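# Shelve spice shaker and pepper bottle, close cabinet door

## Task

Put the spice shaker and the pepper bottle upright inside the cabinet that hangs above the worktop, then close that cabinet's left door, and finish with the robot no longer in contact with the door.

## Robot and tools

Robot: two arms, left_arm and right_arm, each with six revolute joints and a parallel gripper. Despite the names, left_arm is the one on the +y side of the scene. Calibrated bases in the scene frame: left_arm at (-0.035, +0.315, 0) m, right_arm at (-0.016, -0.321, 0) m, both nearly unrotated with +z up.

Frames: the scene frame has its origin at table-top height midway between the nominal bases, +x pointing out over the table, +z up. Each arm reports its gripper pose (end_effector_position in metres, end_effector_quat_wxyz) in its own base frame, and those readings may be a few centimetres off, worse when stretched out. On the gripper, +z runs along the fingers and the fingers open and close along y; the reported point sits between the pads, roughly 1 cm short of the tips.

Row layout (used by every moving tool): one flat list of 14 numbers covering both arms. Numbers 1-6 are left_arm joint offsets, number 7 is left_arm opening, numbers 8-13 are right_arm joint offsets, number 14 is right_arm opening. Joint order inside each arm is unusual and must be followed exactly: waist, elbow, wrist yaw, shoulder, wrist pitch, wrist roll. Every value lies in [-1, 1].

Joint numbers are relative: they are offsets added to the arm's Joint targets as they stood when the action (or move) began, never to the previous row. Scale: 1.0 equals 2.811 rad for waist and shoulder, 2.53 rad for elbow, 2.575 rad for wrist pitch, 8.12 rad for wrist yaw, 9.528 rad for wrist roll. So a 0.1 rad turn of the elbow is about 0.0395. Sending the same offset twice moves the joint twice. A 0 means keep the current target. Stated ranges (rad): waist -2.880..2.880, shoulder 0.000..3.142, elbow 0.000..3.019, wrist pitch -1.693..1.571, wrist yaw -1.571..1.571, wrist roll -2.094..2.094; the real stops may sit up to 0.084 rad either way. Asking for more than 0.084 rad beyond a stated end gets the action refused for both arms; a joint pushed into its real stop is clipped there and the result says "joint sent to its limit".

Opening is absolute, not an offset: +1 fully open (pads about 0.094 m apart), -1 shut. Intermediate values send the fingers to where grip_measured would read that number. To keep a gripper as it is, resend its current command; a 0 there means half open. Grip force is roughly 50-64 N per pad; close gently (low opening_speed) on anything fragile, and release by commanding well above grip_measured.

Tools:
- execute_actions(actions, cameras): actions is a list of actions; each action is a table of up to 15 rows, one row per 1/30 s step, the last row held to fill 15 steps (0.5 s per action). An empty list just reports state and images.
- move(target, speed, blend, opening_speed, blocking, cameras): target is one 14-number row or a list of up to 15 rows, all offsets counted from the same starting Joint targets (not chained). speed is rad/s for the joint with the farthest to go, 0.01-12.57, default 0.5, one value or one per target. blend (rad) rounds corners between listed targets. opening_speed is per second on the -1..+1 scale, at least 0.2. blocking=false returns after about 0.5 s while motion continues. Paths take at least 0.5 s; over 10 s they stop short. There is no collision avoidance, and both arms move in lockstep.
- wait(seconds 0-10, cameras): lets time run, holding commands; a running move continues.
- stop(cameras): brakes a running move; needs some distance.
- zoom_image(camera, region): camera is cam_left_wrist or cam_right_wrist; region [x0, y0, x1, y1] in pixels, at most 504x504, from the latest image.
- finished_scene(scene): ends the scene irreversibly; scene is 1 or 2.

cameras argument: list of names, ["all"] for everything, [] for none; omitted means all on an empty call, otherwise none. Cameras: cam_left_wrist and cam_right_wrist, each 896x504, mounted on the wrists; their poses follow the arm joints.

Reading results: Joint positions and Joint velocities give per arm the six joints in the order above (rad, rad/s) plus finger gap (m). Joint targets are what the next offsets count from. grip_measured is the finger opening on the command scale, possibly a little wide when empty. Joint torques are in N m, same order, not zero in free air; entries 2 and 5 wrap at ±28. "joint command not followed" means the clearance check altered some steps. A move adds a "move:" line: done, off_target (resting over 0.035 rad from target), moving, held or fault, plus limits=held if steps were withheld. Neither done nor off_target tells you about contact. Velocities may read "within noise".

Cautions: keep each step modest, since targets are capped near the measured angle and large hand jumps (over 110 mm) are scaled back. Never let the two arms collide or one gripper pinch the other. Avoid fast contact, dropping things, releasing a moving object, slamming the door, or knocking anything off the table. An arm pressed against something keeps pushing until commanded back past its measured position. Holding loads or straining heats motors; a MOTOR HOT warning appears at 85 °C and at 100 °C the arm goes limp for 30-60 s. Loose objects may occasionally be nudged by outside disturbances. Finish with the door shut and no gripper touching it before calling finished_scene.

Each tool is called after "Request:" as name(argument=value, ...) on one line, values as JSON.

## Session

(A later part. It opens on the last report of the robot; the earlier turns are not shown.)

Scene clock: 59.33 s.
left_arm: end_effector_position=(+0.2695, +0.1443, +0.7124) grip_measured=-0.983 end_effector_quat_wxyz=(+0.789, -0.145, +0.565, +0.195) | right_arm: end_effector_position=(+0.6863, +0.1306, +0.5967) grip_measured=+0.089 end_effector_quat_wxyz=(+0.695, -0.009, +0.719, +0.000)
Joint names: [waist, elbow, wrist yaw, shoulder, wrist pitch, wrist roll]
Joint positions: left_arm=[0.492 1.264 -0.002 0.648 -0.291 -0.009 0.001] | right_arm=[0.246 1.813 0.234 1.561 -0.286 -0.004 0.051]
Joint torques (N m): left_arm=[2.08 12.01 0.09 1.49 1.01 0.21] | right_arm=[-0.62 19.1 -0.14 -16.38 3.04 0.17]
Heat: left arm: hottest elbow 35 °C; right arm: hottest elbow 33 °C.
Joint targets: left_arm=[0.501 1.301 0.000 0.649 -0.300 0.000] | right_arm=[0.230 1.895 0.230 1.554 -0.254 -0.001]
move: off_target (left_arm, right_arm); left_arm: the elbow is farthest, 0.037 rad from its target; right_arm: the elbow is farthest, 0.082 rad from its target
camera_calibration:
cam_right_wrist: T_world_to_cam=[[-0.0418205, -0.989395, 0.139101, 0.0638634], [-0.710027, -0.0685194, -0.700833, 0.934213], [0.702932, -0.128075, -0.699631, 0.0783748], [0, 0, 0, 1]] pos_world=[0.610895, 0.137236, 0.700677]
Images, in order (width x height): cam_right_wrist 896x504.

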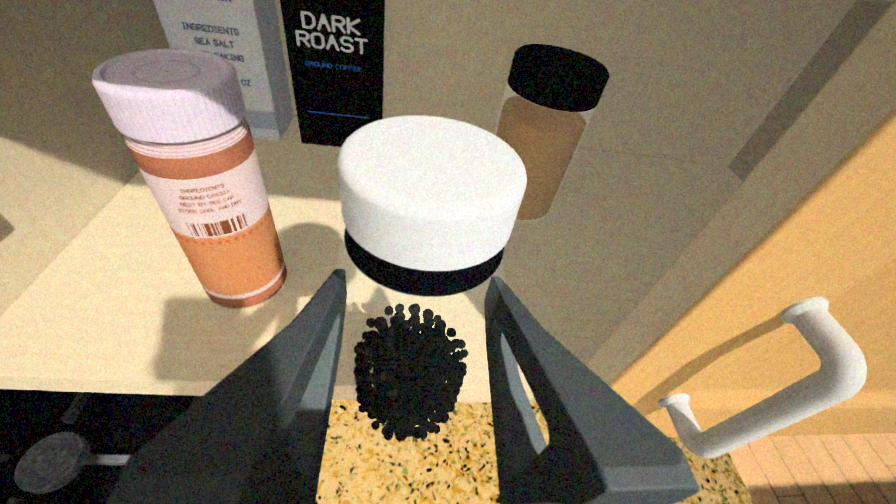

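Request:
move(target=[0,0,0,0,0,0,-1,-0.01,0.1091,-0.0017,0.0733,-0.0179,0,-0.25], speed=0.25, cameras=["cam_right_wrist"])

Scene clock: 61.07 s.
left_arm: end_effector_position=(+0.2695, +0.1443, +0.7124) grip_measured=-0.983 end_effector_quat_wxyz=(+0.789, -0.145, +0.565, +0.195) | right_arm: end_effector_position=(+0.7542, +0.1281, +0.6160) grip_measured=+0.089 end_effector_quat_wxyz=(+0.714, +0.001, +0.701, -0.001)
Joint names: [waist, elbow, wrist yaw, shoulder, wrist pitch, wrist roll]
Joint positions: left_arm=[0.492 1.264 -0.002 0.648 -0.291 -0.009 0.001] | right_arm=[0.218 2.087 0.22 1.761 -0.307 -0.004 0.051]
Joint torques (N m): left_arm=[1.96 12.07 0.08 1.32 0.96 0.21] | right_arm=[-1.08 18.92 -0.14 -18.32 2 0.1]
Heat: left arm: hottest elbow 36 °C; right arm: hottest elbow 34 °C.
Joint targets: left_arm=[0.501 1.301 0.000 0.649 -0.300 0.000] | right_arm=[0.202 2.171 0.216 1.760 -0.300 -0.001]
move: off_target (left_arm, right_arm); left_arm: the elbow is farthest, 0.037 rad from its target; right_arm: the elbow is farthest, 0.084 rad from its target
camera_calibration:
cam_right_wrist: T_world_to_cam=[[-0.062567, -0.99027, 0.1243, 0.0864523], [-0.673984, -0.0499327, -0.737056, 0.988556], [0.736091, -0.129892, -0.664303, -0.00278469], [0, 0, 0, 1]] pos_world=[0.67373, 0.134611, 0.716025]
Images, in order (width x height): cam_right_wrist 896x504.

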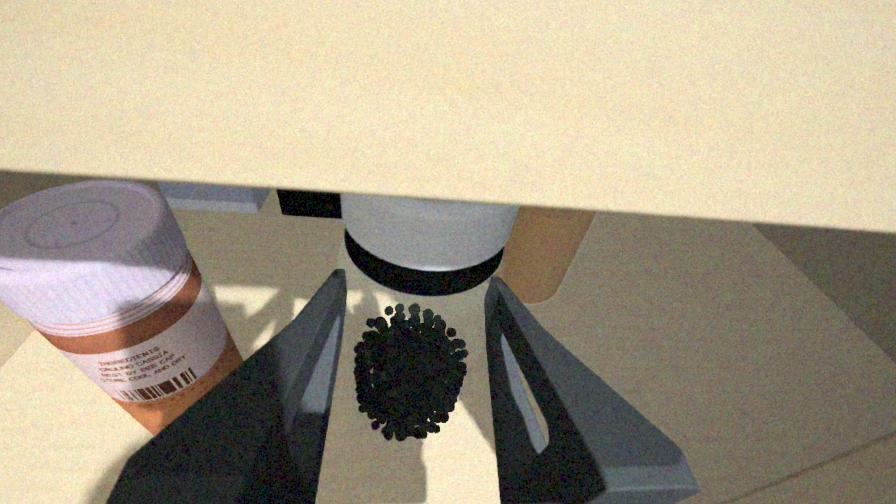

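Request:
move(target=[0,0,0,0,0,0,-1,0,-0.0715,0,-0.0164,0.0291,0,-0.25], speed=0.12)

Request:
move(target=[0,0,0,0,0,0,-1,0,-0.007,0,0,0.0055,0,-0.25], speed=0.06, cameras=["cam_right_wrist"])

Scene clock: 63.13 s.
left_arm: end_effector_position=(+0.2695, +0.1443, +0.7124) grip_measured=-0.983 end_effector_quat_wxyz=(+0.789, -0.145, +0.565, +0.195) | right_arm: end_effector_position=(+0.7591, +0.1292, +0.5796) grip_measured=+0.089 end_effector_quat_wxyz=(+0.705, -0.001, +0.709, -0.003)
Joint names: [waist, elbow, wrist yaw, shoulder, wrist pitch, wrist roll]
Joint positions: left_arm=[0.492 1.264 -0.002 0.648 -0.291 -0.009 0.001] | right_arm=[0.218 1.988 0.219 1.75 -0.245 -0.004 0.051]
Joint torques (N m): left_arm=[2.08 12.03 0.09 1.38 0.96 0.21] | right_arm=[-0.73 11.69 -0.14 -21.48 2.39 0.15]
Heat: left arm: hottest elbow 36 °C; right arm: hottest elbow 34 °C.
Joint targets: left_arm=[0.501 1.301 0.000 0.649 -0.300 0.000] | right_arm=[0.202 1.991 0.217 1.714 -0.225 -0.001]
move: off_target (left_arm, right_arm); left_arm: the elbow is farthest, 0.037 rad from its target; right_arm: the shoulder is farthest, 0.036 rad from its target
camera_calibration:
cam_left_wrist: T_world_to_cam=[[0.360005, -0.924432, 0.125787, -0.068174], [-0.328779, -0.251888, -0.910196, 0.794418], [0.873098, 0.286319, -0.394614, 0.129479], [0, 0, 0, 1]] pos_world=[0.172683, 0.10001, 0.782746]
cam_right_wrist: T_world_to_cam=[[-0.0591103, -0.989587, 0.13124, 0.0856214], [-0.691904, -0.0541523, -0.719955, 0.969321], [0.719565, -0.133362, -0.681499, -0.00745431], [0, 0, 0, 1]] pos_world=[0.681103, 0.136227, 0.681551]

Scene clock: 63.97 s.
left_arm: end_effector_position=(+0.2695, +0.1443, +0.7124) grip_measured=-0.983 end_effector_quat_wxyz=(+0.789, -0.145, +0.565, +0.195) | right_arm: end_effector_position=(+0.7584, +0.1291, +0.5791) grip_measured=+0.089 end_effector_quat_wxyz=(+0.708, -0.001, +0.706, -0.002)
Joint names: [waist, elbow, wrist yaw, shoulder, wrist pitch, wrist roll]
Joint positions: left_arm=[0.492 1.264 -0.002 0.648 -0.291 -0.009 0.001] | right_arm=[0.218 1.975 0.219 1.745 -0.226 -0.004 0.051]
Joint torques (N m): left_arm=[1.96 12.07 0.09 1.49 1.01 0.22] | right_arm=[-0.97 11.51 -0.13 -20.89 2.36 0.13]
Heat: left arm: hottest elbow 36 °C; right arm: hottest elbow 34 °C.
Joint targets: left_arm=[0.501 1.301 0.000 0.649 -0.300 0.000] | right_arm=[0.202 1.973 0.217 1.714 -0.211 -0.001]
move: off_target (left_arm); left_arm: the elbow is farthest, 0.037 rad from its target
camera_calibration:
cam_right_wrist: T_world_to_cam=[[-0.060325, -0.989868, 0.128539, 0.0879833], [-0.684887, -0.0526325, -0.726746, 0.966947], [0.726148, -0.131875, -0.674772, -0.0164123], [0, 0, 0, 1]] pos_world=[0.679474, 0.13582, 0.680341]
Images, in order (width x height): cam_right_wrist 896x504.

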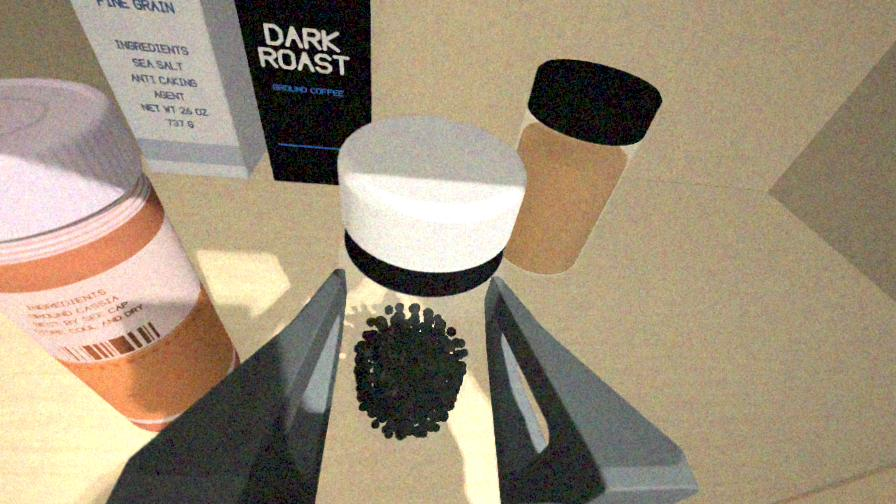

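Request:
move(target=[0,0,0,0,0,0,-1,0,-0.0071,0,0,0.0047,0,-0.25], speed=0.06)

Request:
move(target=[0,0,0,0,0,0,-1,0,-0.0071,0,0,0.0047,0,-0.25], speed=0.06, cameras=["cam_right_wrist"])

Scene clock: 65.00 s.
left_arm: end_effector_position=(+0.2695, +0.1443, +0.7124) grip_measured=-0.983 end_effector_quat_wxyz=(+0.789, -0.145, +0.565, +0.195) | right_arm: end_effector_position=(+0.7569, +0.1288, +0.5788) grip_measured=+0.089 end_effector_quat_wxyz=(+0.711, +0.000, +0.703, -0.001)
Joint names: [waist, elbow, wrist yaw, shoulder, wrist pitch, wrist roll]
Joint positions: left_arm=[0.492 1.264 -0.002 0.648 -0.291 -0.009 0.001] | right_arm=[0.218 1.96 0.219 1.739 -0.21 -0.004 0.051]
Joint torques (N m): left_arm=[1.9 12.05 0.08 1.55 0.99 0.22] | right_arm=[-1.2 11.07 -0.13 -21.01 2.3 0.09]
Heat: left arm: hottest elbow 36 °C; right arm: hottest elbow 34 °C.
Joint targets: left_arm=[0.501 1.301 0.000 0.649 -0.300 0.000] | right_arm=[0.202 1.955 0.217 1.714 -0.199 -0.001]
move: off_target (left_arm); left_arm: the elbow is farthest, 0.037 rad from its target
camera_calibration:
cam_left_wrist: T_world_to_cam=[[0.360005, -0.924432, 0.125787, -0.068174], [-0.328779, -0.251888, -0.910196, 0.794418], [0.873098, 0.286319, -0.394614, 0.129479], [0, 0, 0, 1]] pos_world=[0.172683, 0.10001, 0.782746]
cam_right_wrist: T_world_to_cam=[[-0.060869, -0.9901, 0.126476, 0.0893662], [-0.679417, -0.0517279, -0.731927, 0.964437], [0.731223, -0.130482, -0.669542, -0.0226446], [0, 0, 0, 1]] pos_world=[0.677253, 0.135415, 0.679433]

Scene clock: 65.83 s.
left_arm: end_effector_position=(+0.2695, +0.1443, +0.7124) grip_measured=-0.983 end_effector_quat_wxyz=(+0.789, -0.145, +0.565, +0.195) | right_arm: end_effector_position=(+0.7558, +0.1286, +0.5786) grip_measured=+0.089 end_effector_quat_wxyz=(+0.714, +0.000, +0.700, +0.000)
Joint names: [waist, elbow, wrist yaw, shoulder, wrist pitch, wrist roll]
Joint positions: left_arm=[0.492 1.264 -0.002 0.648 -0.291 -0.009 0.001] | right_arm=[0.218 1.947 0.219 1.734 -0.192 -0.004 0.051]
Joint torques (N m): left_arm=[1.9 12.04 0.08 1.32 1.03 0.21] | right_arm=[-0.56 10.56 -0.11 -19.78 2.13 0.12]
Heat: left arm: hottest elbow 36 °C; right arm: hottest elbow 34 °C.
Joint targets: left_arm=[0.501 1.301 0.000 0.649 -0.300 0.000] | right_arm=[0.202 1.937 0.217 1.714 -0.187 -0.001]
move: off_target (left_arm); left_arm: the elbow is farthest, 0.037 rad from its target
camera_calibration:
cam_right_wrist: T_world_to_cam=[[-0.0616562, -0.99039, 0.123803, 0.0913338], [-0.672558, -0.0504238, -0.738325, 0.961839], [0.737471, -0.128787, -0.662986, -0.0306477], [0, 0, 0, 1]] pos_world=[0.675126, 0.135009, 0.678523]
Images, in order (width x height): cam_right_wrist 896x504.

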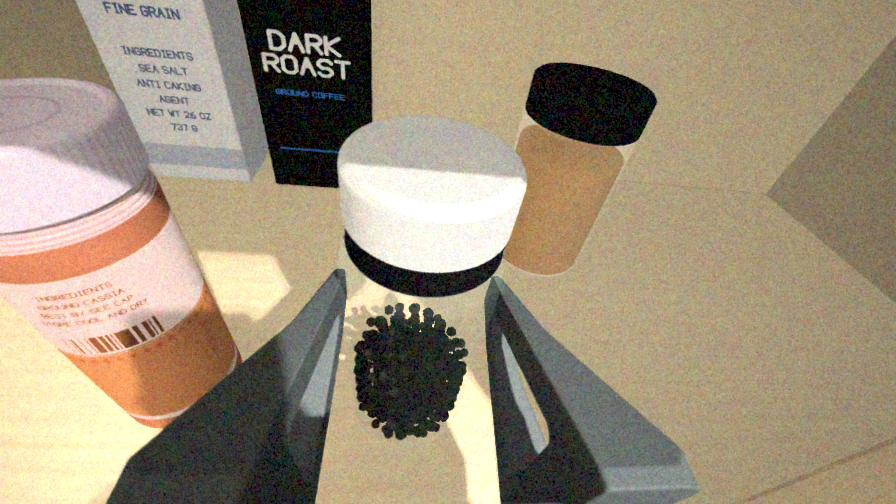

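Request:
move(target=[0,0,0,0,0,0,-1,0,0.001,0,0,-0.0075,0,-0.25], speed=0.06)

Request:
move(target=[0,0,0,0,0,0,-1,0,0,0,0,0,0,0.3], opening_speed=0.4, cameras=["cam_right_wrist"])

Scene clock: 66.77 s.
left_arm: end_effector_position=(+0.2695, +0.1443, +0.7124) grip_measured=-0.983 end_effector_quat_wxyz=(+0.789, -0.145, +0.565, +0.195) | right_arm: end_effector_position=(+0.7558, +0.1286, +0.5787) grip_measured=+0.089 end_effector_quat_wxyz=(+0.714, +0.000, +0.700, +0.000)
Joint names: [waist, elbow, wrist yaw, shoulder, wrist pitch, wrist roll]
Joint positions: left_arm=[0.492 1.264 -0.002 0.648 -0.291 -0.009 0.001] | right_arm=[0.218 1.947 0.219 1.734 -0.192 -0.004 0.051]
Joint torques (N m): left_arm=[2.02 12.07 0.08 1.44 1.02 0.2] | right_arm=[-1.08 10.76 -0.13 -20.6 1.22 0.11]
Heat: left arm: hottest elbow 36 °C; right arm: hottest elbow 34 °C.
Joint targets: left_arm=[0.501 1.301 0.000 0.649 -0.300 0.000] | right_arm=[0.202 1.939 0.217 1.714 -0.206 -0.001]
move: off_target (left_arm); left_arm: the elbow is farthest, 0.037 rad from its target
camera_calibration:
cam_left_wrist: T_world_to_cam=[[0.360005, -0.924432, 0.125787, -0.068174], [-0.328779, -0.251888, -0.910196, 0.794418], [0.873098, 0.286319, -0.394614, 0.129479], [0, 0, 0, 1]] pos_world=[0.172683, 0.10001, 0.782746]
cam_right_wrist: T_world_to_cam=[[-0.0617123, -0.990389, 0.123778, 0.0913758], [-0.672292, -0.0504144, -0.738567, 0.961896], [0.737709, -0.128794, -0.66272, -0.0309208], [0, 0, 0, 1]] pos_world=[0.675125, 0.135009, 0.678623]

Scene clock: 68.47 s.
left_arm: end_effector_position=(+0.2695, +0.1443, +0.7124) grip_measured=-0.983 end_effector_quat_wxyz=(+0.789, -0.145, +0.565, +0.195) | right_arm: end_effector_position=(+0.7566, +0.1285, +0.5704) grip_measured=+0.296 end_effector_quat_wxyz=(+0.708, -0.001, +0.706, -0.002)
Joint names: [waist, elbow, wrist yaw, shoulder, wrist pitch, wrist roll]
Joint positions: left_arm=[0.492 1.264 -0.002 0.648 -0.291 -0.009 0.001] | right_arm=[0.217 1.936 0.219 1.734 -0.2 -0.004 0.061]
Joint torques (N m): left_arm=[2.08 12.07 0.07 1.49 1.02 0.21] | right_arm=[-1.26 11.9 -0.08 -19.9 1.78 0.16]
Heat: left arm: hottest elbow 36 °C; right arm: hottest elbow 34 °C.
Joint targets: left_arm=[0.501 1.301 0.000 0.649 -0.300 0.000] | right_arm=[0.202 1.939 0.217 1.714 -0.206 -0.001]
move: off_target (left_arm); left_arm: the elbow is farthest, 0.037 rad from its target
camera_calibration:
cam_right_wrist: T_world_to_cam=[[-0.0597641, -0.989856, 0.128896, 0.0878696], [-0.685692, -0.0531316, -0.72595, 0.959588], [0.725434, -0.131769, -0.675561, -0.020049], [0, 0, 0, 1]] pos_world=[0.677778, 0.135321, 0.671742]
Images, in order (width x height): cam_right_wrist 896x504.

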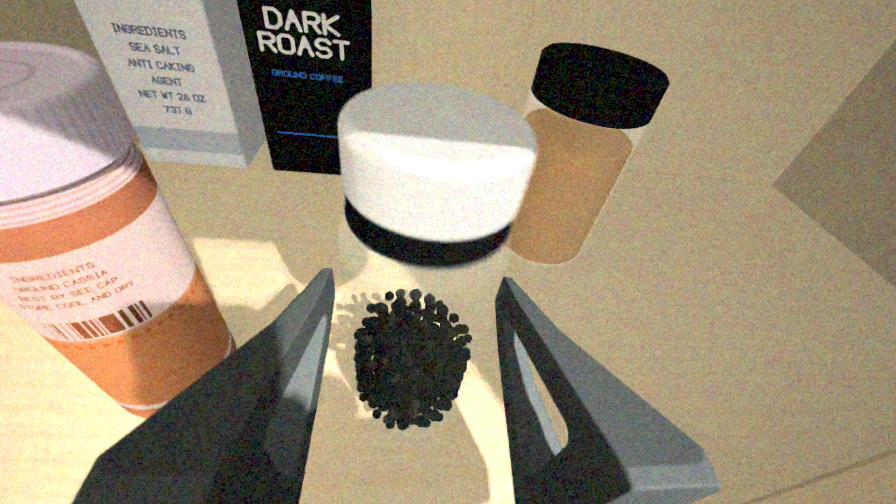

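Request:
move(target=[[0,0,0,0,0,0,-1,0.0071,-0.0482,0.0021,-0.0448,0.0023,0,0.3],[0,0,0,0,0,0,-1,0.0153,-0.1063,0.0049,-0.0918,0.0078,0,0.3]], speed=[0.15,0.2], blend=[0.02,0], cameras=["cam_right_wrist"])

Scene clock: 71.33 s.
left_arm: end_effector_position=(+0.2695, +0.1443, +0.7124) grip_measured=-0.983 end_effector_quat_wxyz=(+0.789, -0.145, +0.565, +0.195) | right_arm: end_effector_position=(+0.6607, +0.1095, +0.5866) grip_measured=+0.297 end_effector_quat_wxyz=(+0.705, +0.006, +0.709, -0.010)
Joint names: [waist, elbow, wrist yaw, shoulder, wrist pitch, wrist roll]
Joint positions: left_arm=[0.492 1.264 -0.002 0.648 -0.291 -0.009 0.001] | right_arm=[0.229 1.669 0.253 1.475 -0.2 -0.004 0.061]
Joint torques (N m): left_arm=[1.96 12.05 0.09 1.38 1.05 0.23] | right_arm=[1.38 11.55 0.14 -15.27 2.24 0.1]
Heat: left arm: hottest elbow 36 °C; right arm: hottest elbow 34 °C.
Joint targets: left_arm=[0.501 1.301 0.000 0.649 -0.300 0.000] | right_arm=[0.245 1.671 0.256 1.456 -0.186 -0.001]
move: off_target (left_arm); left_arm: the elbow is farthest, 0.037 rad from its target
camera_calibration:
cam_right_wrist: T_world_to_cam=[[-0.0810524, -0.988049, 0.131108, 0.0738133], [-0.692116, -0.0388617, -0.720739, 0.904207], [0.717221, -0.14916, -0.680695, 0.068209], [0, 0, 0, 1]] pos_world=[0.582878, 0.118244, 0.68845]
Images, in order (width x height): cam_right_wrist 896x504.

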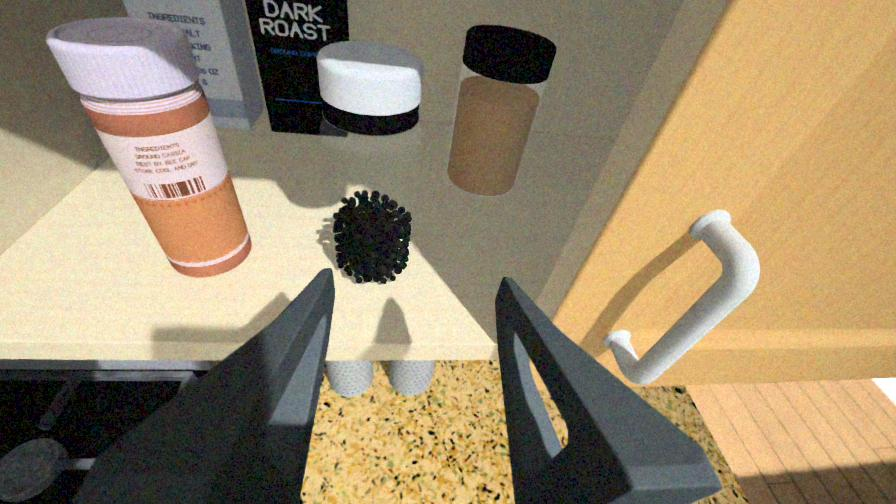

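Request:
move(target=[[0,0,0,0,0,0,-1,0.0338,-0.0933,0.0094,-0.1195,-0.0318,0,0.3],[-0.2729,0.0158,0.1089,0.2166,0.1181,0,-1,-0.1939,-0.1348,-0.0315,-0.2334,-0.0443,0,0.3]], speed=[0.4,0.7], cameras=["cam_left_wrist","cam_right_wrist"])

Scene clock: 74.57 s.
left_arm: end_effector_position=(+0.4790, -0.2692, +0.5293) grip_measured=-0.983 end_effector_quat_wxyz=(+0.601, +0.384, +0.587, -0.384) | right_arm: end_effector_position=(+0.3605, -0.1071, +0.6997) grip_measured=+0.297 end_effector_quat_wxyz=(+0.777, +0.088, +0.613, -0.115)
Joint names: [waist, elbow, wrist yaw, shoulder, wrist pitch, wrist roll]
Joint positions: left_arm=[-0.267 1.287 0.882 1.253 -0.009 -0.009 0.001] | right_arm=[-0.286 1.329 0.004 0.801 -0.292 -0.004 0.061]
Joint torques (N m): left_arm=[1.49 15.19 0.07 -7.36 1.88 0.21] | right_arm=[-0.91 10.22 -0.14 -1.85 1.36 0.15]
Motor temperatures (°C): left_arm=[27 37 23 29 26 23 26] | right_arm=[23 34 26 28 27 22 26]
Heat: left arm: hottest elbow 37 °C; right arm: hottest elbow 34 °C.
Joint targets: left_arm=[-0.267 1.340 0.884 1.258 0.005 0.000] | right_arm=[-0.300 1.330 0.001 0.800 -0.300 -0.001]
move: off_target (left_arm); left_arm: the elbow is farthest, 0.054 rad from its target
camera_calibration:
cam_left_wrist: T_world_to_cam=[[-0.93277, -0.33385, 0.13596, 0.269944], [-0.318642, 0.587277, -0.744025, 0.725607], [0.168547, -0.737326, -0.654173, 0.192068], [0, 0, 0, 1]] pos_world=[0.450632, -0.194395, 0.628813]
cam_right_wrist: T_world_to_cam=[[-0.365936, -0.923946, 0.111425, -0.0560555], [-0.493297, 0.0910479, -0.865083, 0.812721], [0.789144, -0.37153, -0.489098, 0.14446], [0, 0, 0, 1]] pos_world=[0.266401, -0.0721177, 0.779972]

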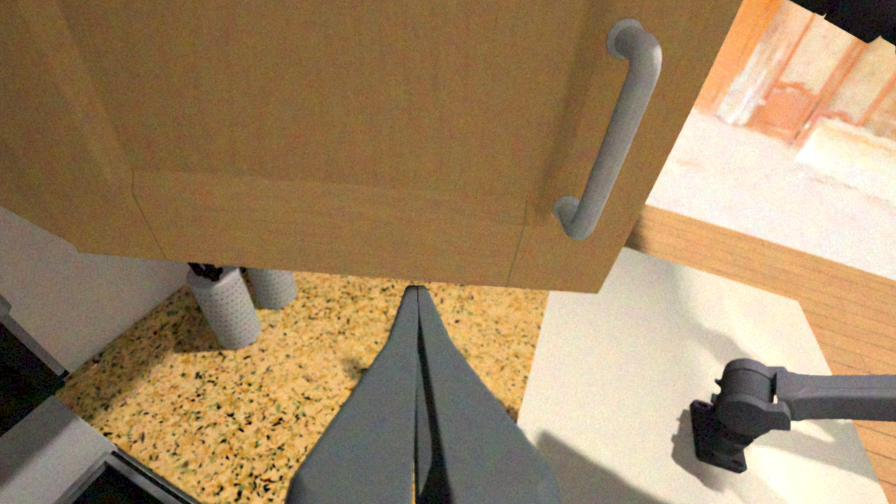

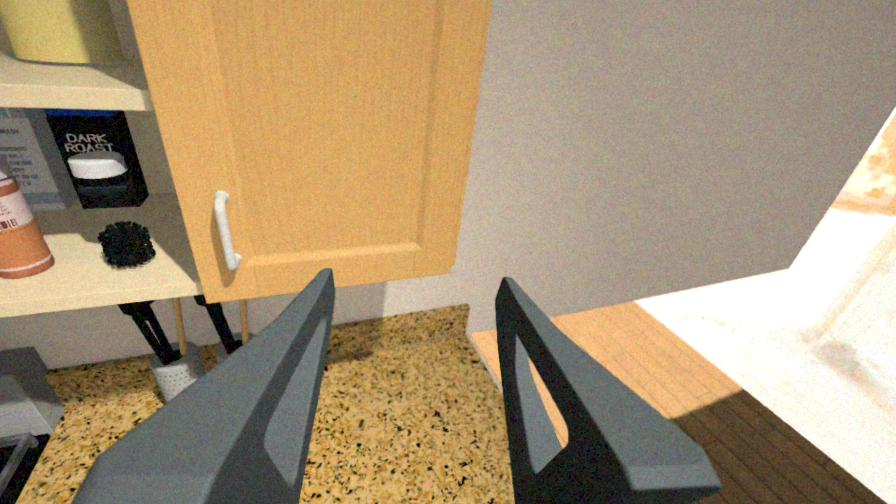

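Request:
move(target=[[-0.0462,0.0443,-0.0161,0.0352,0.0027,0,-1,0,0,0,0,0,0,0.3],[-0.0946,0.0791,-0.0514,0.0665,0.0027,0,-1,0,0,0,0,0,0,0.3],[-0.125,0.1518,-0.0804,0.1242,-0.0058,0,-1,0,0,0,0,0,0,0.3]], speed=0.2, blend=[0.03,0.03,0], cameras=["cam_left_wrist","cam_right_wrist"])

Scene clock: 78.83 s.
left_arm: end_effector_position=(+0.5619, -0.4413, +0.5650) grip_measured=-0.983 end_effector_quat_wxyz=(+0.674, +0.280, +0.615, -0.298) | right_arm: end_effector_position=(+0.3605, -0.1071, +0.6997) grip_measured=+0.297 end_effector_quat_wxyz=(+0.777, +0.088, +0.613, -0.115)
Joint names: [waist, elbow, wrist yaw, shoulder, wrist pitch, wrist roll]
Joint positions: left_arm=[-0.609 1.67 0.234 1.578 -0.003 -0.009 0.001] | right_arm=[-0.286 1.329 0.004 0.801 -0.292 -0.004 0.061]
Joint torques (N m): left_arm=[0.32 15.49 -0.09 -10.17 1.26 0.23] | right_arm=[-0.67 10.15 -0.16 -1.44 1.26 0.18]
Heat: left arm: hottest elbow 38 °C; right arm: hottest elbow 34 °C.
Joint targets: left_arm=[-0.618 1.724 0.231 1.607 -0.010 0.000] | right_arm=[-0.300 1.330 0.001 0.800 -0.300 -0.001]
move: off_target (left_arm); left_arm: the elbow is farthest, 0.054 rad from its target
camera_calibration:
cam_left_wrist: T_world_to_cam=[[-0.795576, -0.59183, 0.129603, 0.0976446], [-0.444385, 0.424634, -0.788802, 0.903839], [0.411803, -0.685145, -0.600829, -0.0692487], [0, 0, 0, 1]] pos_world=[0.507853, -0.373457, 0.658688]
cam_right_wrist: T_world_to_cam=[[-0.365936, -0.923946, 0.111425, -0.0560555], [-0.493297, 0.0910479, -0.865083, 0.812721], [0.789144, -0.37153, -0.489098, 0.14446], [0, 0, 0, 1]] pos_world=[0.266401, -0.0721177, 0.779972]

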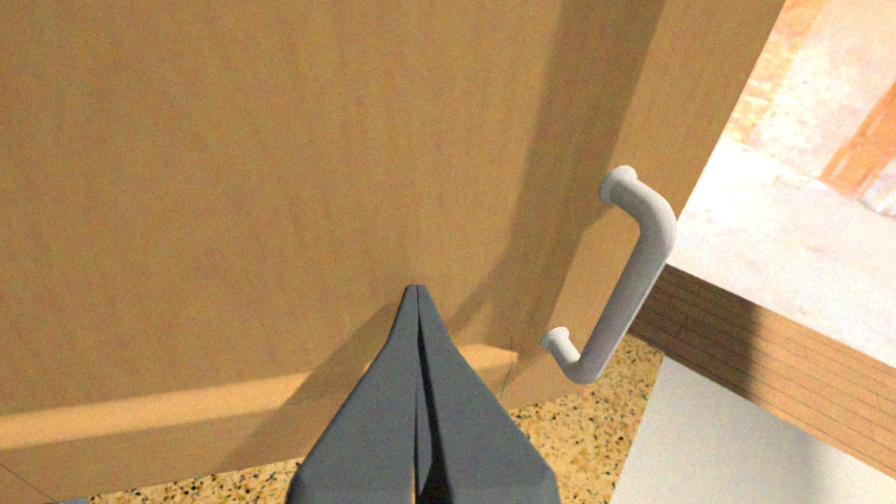

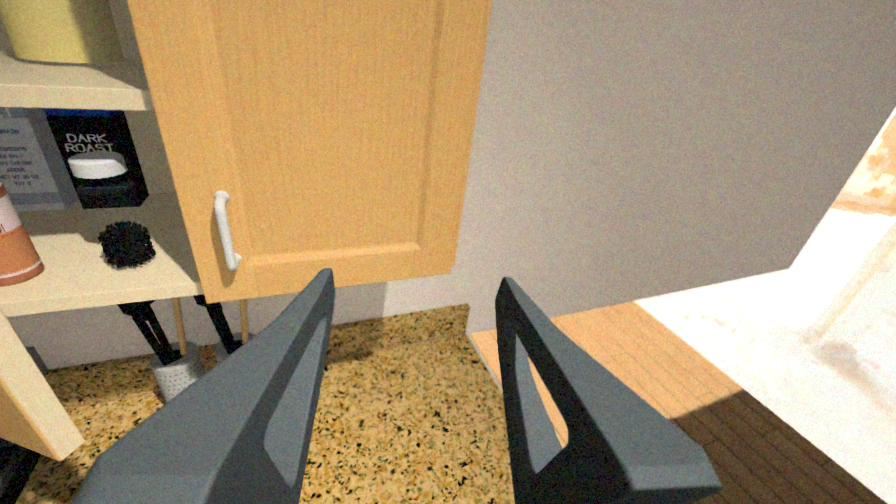

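Request:
move(target=[[-0.0107,0.1,-0.022,0.069,-0.0229,0,-1,0,0,0,0,0,0,0.3],[-0.0068,0.2285,-0.0392,0.1459,-0.0652,0,-1,0,0,0,0,0,0,0.3]], speed=[0.2,0.15], blend=[0.03,0], cameras=["cam_left_wrist","cam_right_wrist"])

Request:
zoom_image(camera="cam_right_wrist", region=[60, 120, 260, 300])

Scene clock: 82.97 s.
left_arm: end_effector_position=(+0.6782, -0.4984, +0.5847) grip_measured=-0.983 end_effector_quat_wxyz=(+0.711, +0.183, +0.644, -0.215) | right_arm: end_effector_position=(+0.3605, -0.1071, +0.6997) grip_measured=+0.297 end_effector_quat_wxyz=(+0.777, +0.088, +0.613, -0.115)
Joint names: [waist, elbow, wrist yaw, shoulder, wrist pitch, wrist roll]
Joint positions: left_arm=[-0.649 2.245 -0.078 1.966 -0.175 -0.009 0.001] | right_arm=[-0.286 1.329 0.004 0.801 -0.292 -0.004 0.061]
Joint torques (N m): left_arm=[2.08 15.35 -0.33 -13.39 1.48 0.22] | right_arm=[-0.5 10.24 -0.19 -2.08 1.42 0.13]
Heat: left arm: hottest elbow 39 °C; right arm: hottest elbow 34 °C.
Joint targets: left_arm=[-0.637 2.302 -0.087 2.017 -0.178 0.000] | right_arm=[-0.300 1.330 0.001 0.800 -0.300 -0.001]
move: off_target (left_arm); left_arm: the elbow is farthest, 0.057 rad from its target
camera_calibration:
cam_left_wrist: T_world_to_cam=[[-0.60863, -0.777906, 0.156309, -0.0812837], [-0.542091, 0.263815, -0.797834, 0.986685], [0.579403, -0.570319, -0.582261, -0.211798], [0, 0, 0, 1]] pos_world=[0.608117, -0.444326, 0.676595]
cam_right_wrist: T_world_to_cam=[[-0.365936, -0.923946, 0.111425, -0.0560555], [-0.493297, 0.0910479, -0.865083, 0.812721], [0.789144, -0.37153, -0.489098, 0.14446], [0, 0, 0, 1]] pos_world=[0.266401, -0.0721177, 0.779972]

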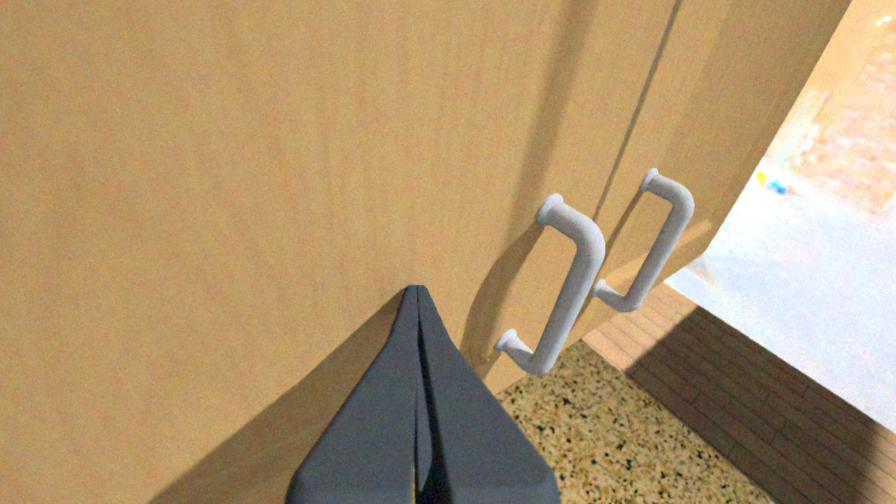

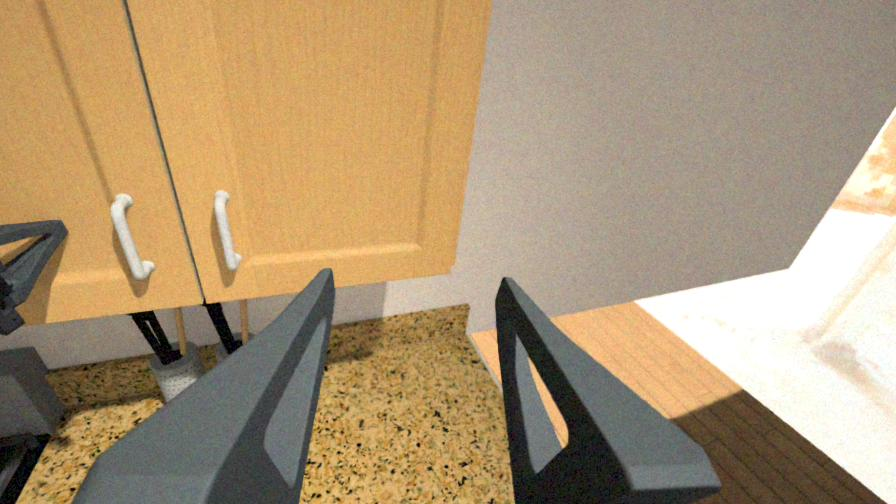

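Scaled by 2.520 from the camera's 896x504 image, which has a finer 1280x720 frame.

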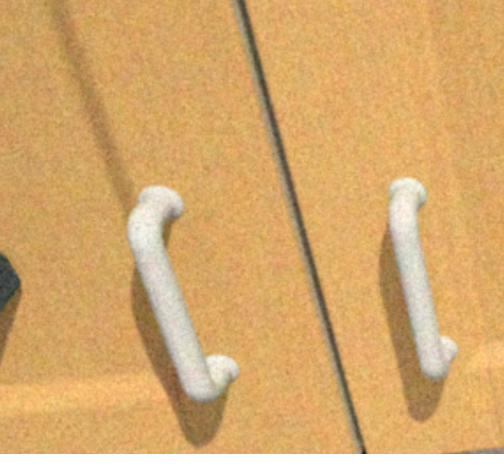

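Request:
move(target=[0,0.0119,0,0.0142,0,0,-1,0,0,0,0,0,0,0.3], speed=0.1, cameras=["cam_right_wrist"])

Request:
zoom_image(camera="cam_right_wrist", region=[60, 120, 260, 300])

Scene clock: 83.97 s.
left_arm: end_effector_position=(+0.6786, -0.5063, +0.5894) grip_measured=-0.983 end_effector_quat_wxyz=(+0.715, +0.183, +0.638, -0.219) | right_arm: end_effector_position=(+0.3605, -0.1071, +0.6997) grip_measured=+0.297 end_effector_quat_wxyz=(+0.777, +0.088, +0.613, -0.115)
Joint names: [waist, elbow, wrist yaw, shoulder, wrist pitch, wrist roll]
Joint positions: left_arm=[-0.656 2.283 -0.078 1.988 -0.176 -0.009 0.001] | right_arm=[-0.286 1.329 0.004 0.801 -0.292 -0.004 0.061]
Joint torques (N m): left_arm=[2.78 14.69 -0.32 -12.28 1.46 0.22] | right_arm=[-0.85 10.19 -0.12 -1.9 1.36 0.11]
Heat: left arm: hottest elbow 39 °C; right arm: hottest elbow 34 °C.
Joint targets: left_arm=[-0.637 2.333 -0.087 2.057 -0.178 0.000] | right_arm=[-0.300 1.330 0.001 0.800 -0.300 -0.001]
move: off_target (left_arm); left_arm: the shoulder is farthest, 0.069 rad from its target
camera_calibration:
cam_right_wrist: T_world_to_cam=[[-0.365936, -0.923946, 0.111425, -0.0560555], [-0.493297, 0.0910479, -0.865083, 0.812721], [0.789144, -0.37153, -0.489098, 0.14446], [0, 0, 0, 1]] pos_world=[0.266401, -0.0721177, 0.779972]
Images, in order (width x height): cam_right_wrist 896x504.

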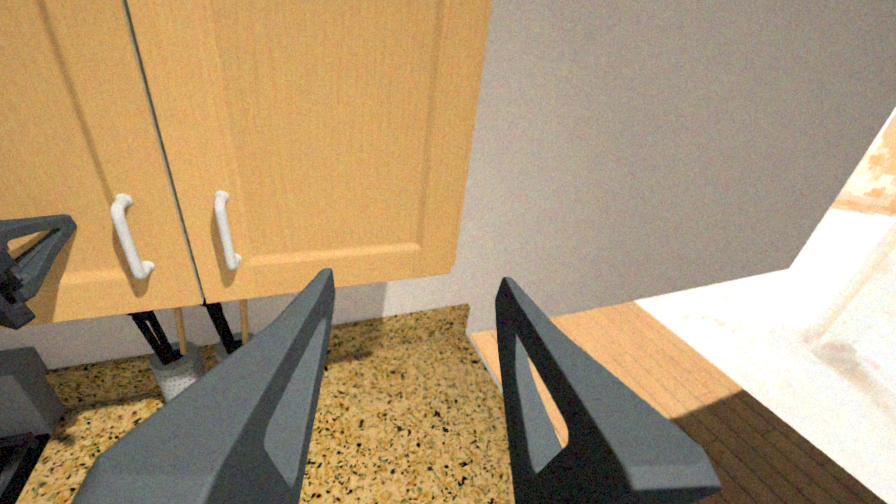

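Scaled by 2.520 from the camera's 896x504 image, which has a finer 1280x720 frame.

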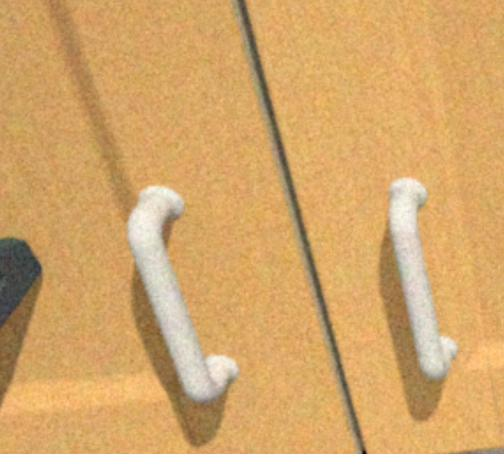

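Request:
move(target=[0.02,-0.138,0,-0.18,0,0,-1,0,0,0,0,0,0,0.3], speed=0.4, cameras=["cam_left_wrist","cam_right_wrist"])

Request:
zoom_image(camera="cam_right_wrist", region=[60, 120, 260, 300])

Scene clock: 86.20 s.
left_arm: end_effector_position=(+0.5609, -0.3565, +0.7382) grip_measured=-0.983 end_effector_quat_wxyz=(+0.766, +0.140, +0.591, -0.208) | right_arm: end_effector_position=(+0.3605, -0.1071, +0.6997) grip_measured=+0.297 end_effector_quat_wxyz=(+0.777, +0.088, +0.613, -0.115)
Joint names: [waist, elbow, wrist yaw, shoulder, wrist pitch, wrist roll]
Joint positions: left_arm=[-0.588 1.994 -0.086 1.551 -0.176 -0.009 0.001] | right_arm=[-0.286 1.329 0.004 0.801 -0.292 -0.004 0.061]
Joint torques (N m): left_arm=[1.96 8.88 -0.03 -11.11 1.35 0.21] | right_arm=[-1.38 10.22 -0.19 -1.9 1.33 0.12]
Heat: left arm: hottest elbow 39 °C; right arm: hottest elbow 34 °C.
Joint targets: left_arm=[-0.581 1.983 -0.087 1.551 -0.178 0.000] | right_arm=[-0.300 1.330 0.001 0.800 -0.300 -0.001]
move: done
camera_calibration:
cam_left_wrist: T_world_to_cam=[[-0.574115, -0.804172, 0.153945, -0.0933665], [-0.446348, 0.149767, -0.882238, 0.976071], [0.686415, -0.575219, -0.444924, -0.136653], [0, 0, 0, 1]] pos_world=[0.475864, -0.299871, 0.8147]
cam_right_wrist: T_world_to_cam=[[-0.365936, -0.923946, 0.111425, -0.0560555], [-0.493297, 0.0910479, -0.865083, 0.812721], [0.789144, -0.37153, -0.489098, 0.14446], [0, 0, 0, 1]] pos_world=[0.266401, -0.0721177, 0.779972]

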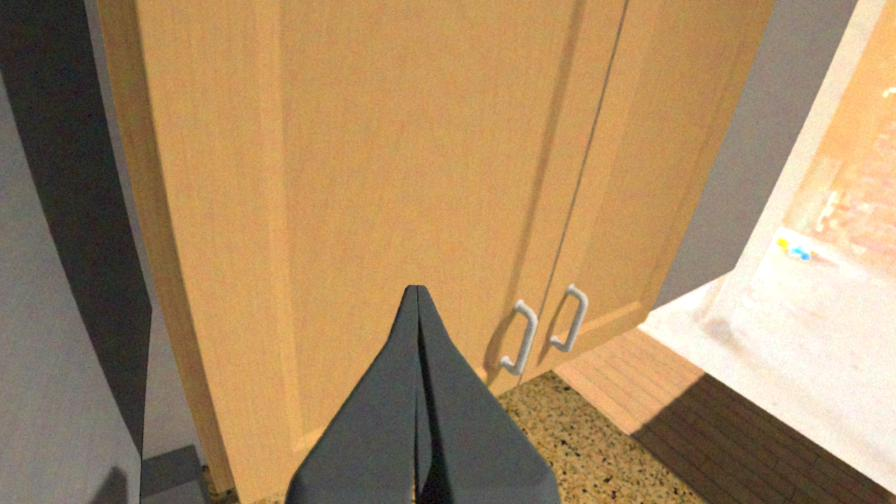

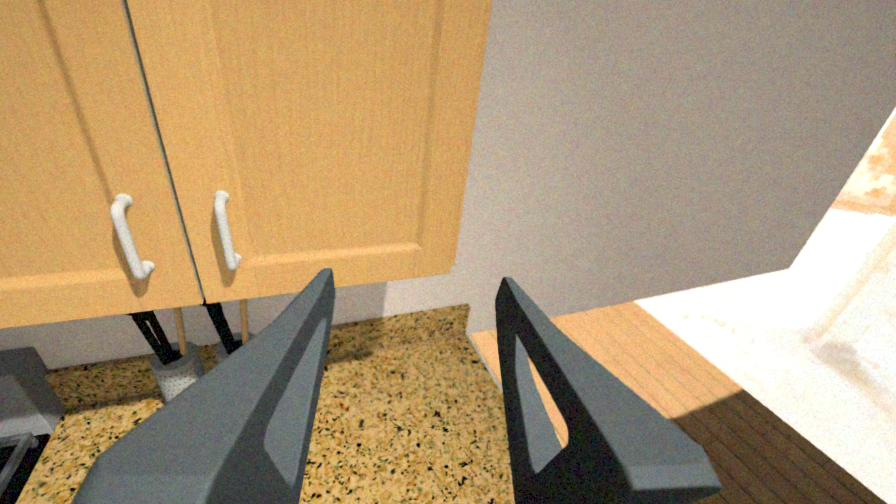

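Scaled by 2.520 from the camera's 896x504 image, which has a finer 1280x720 frame.

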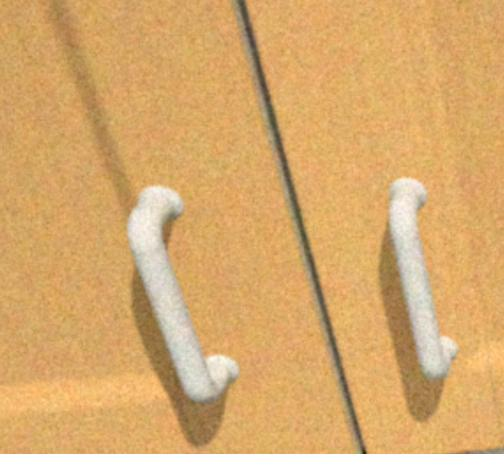

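Request:
finished_scene(scene=2)

The scene is finished: the task was done.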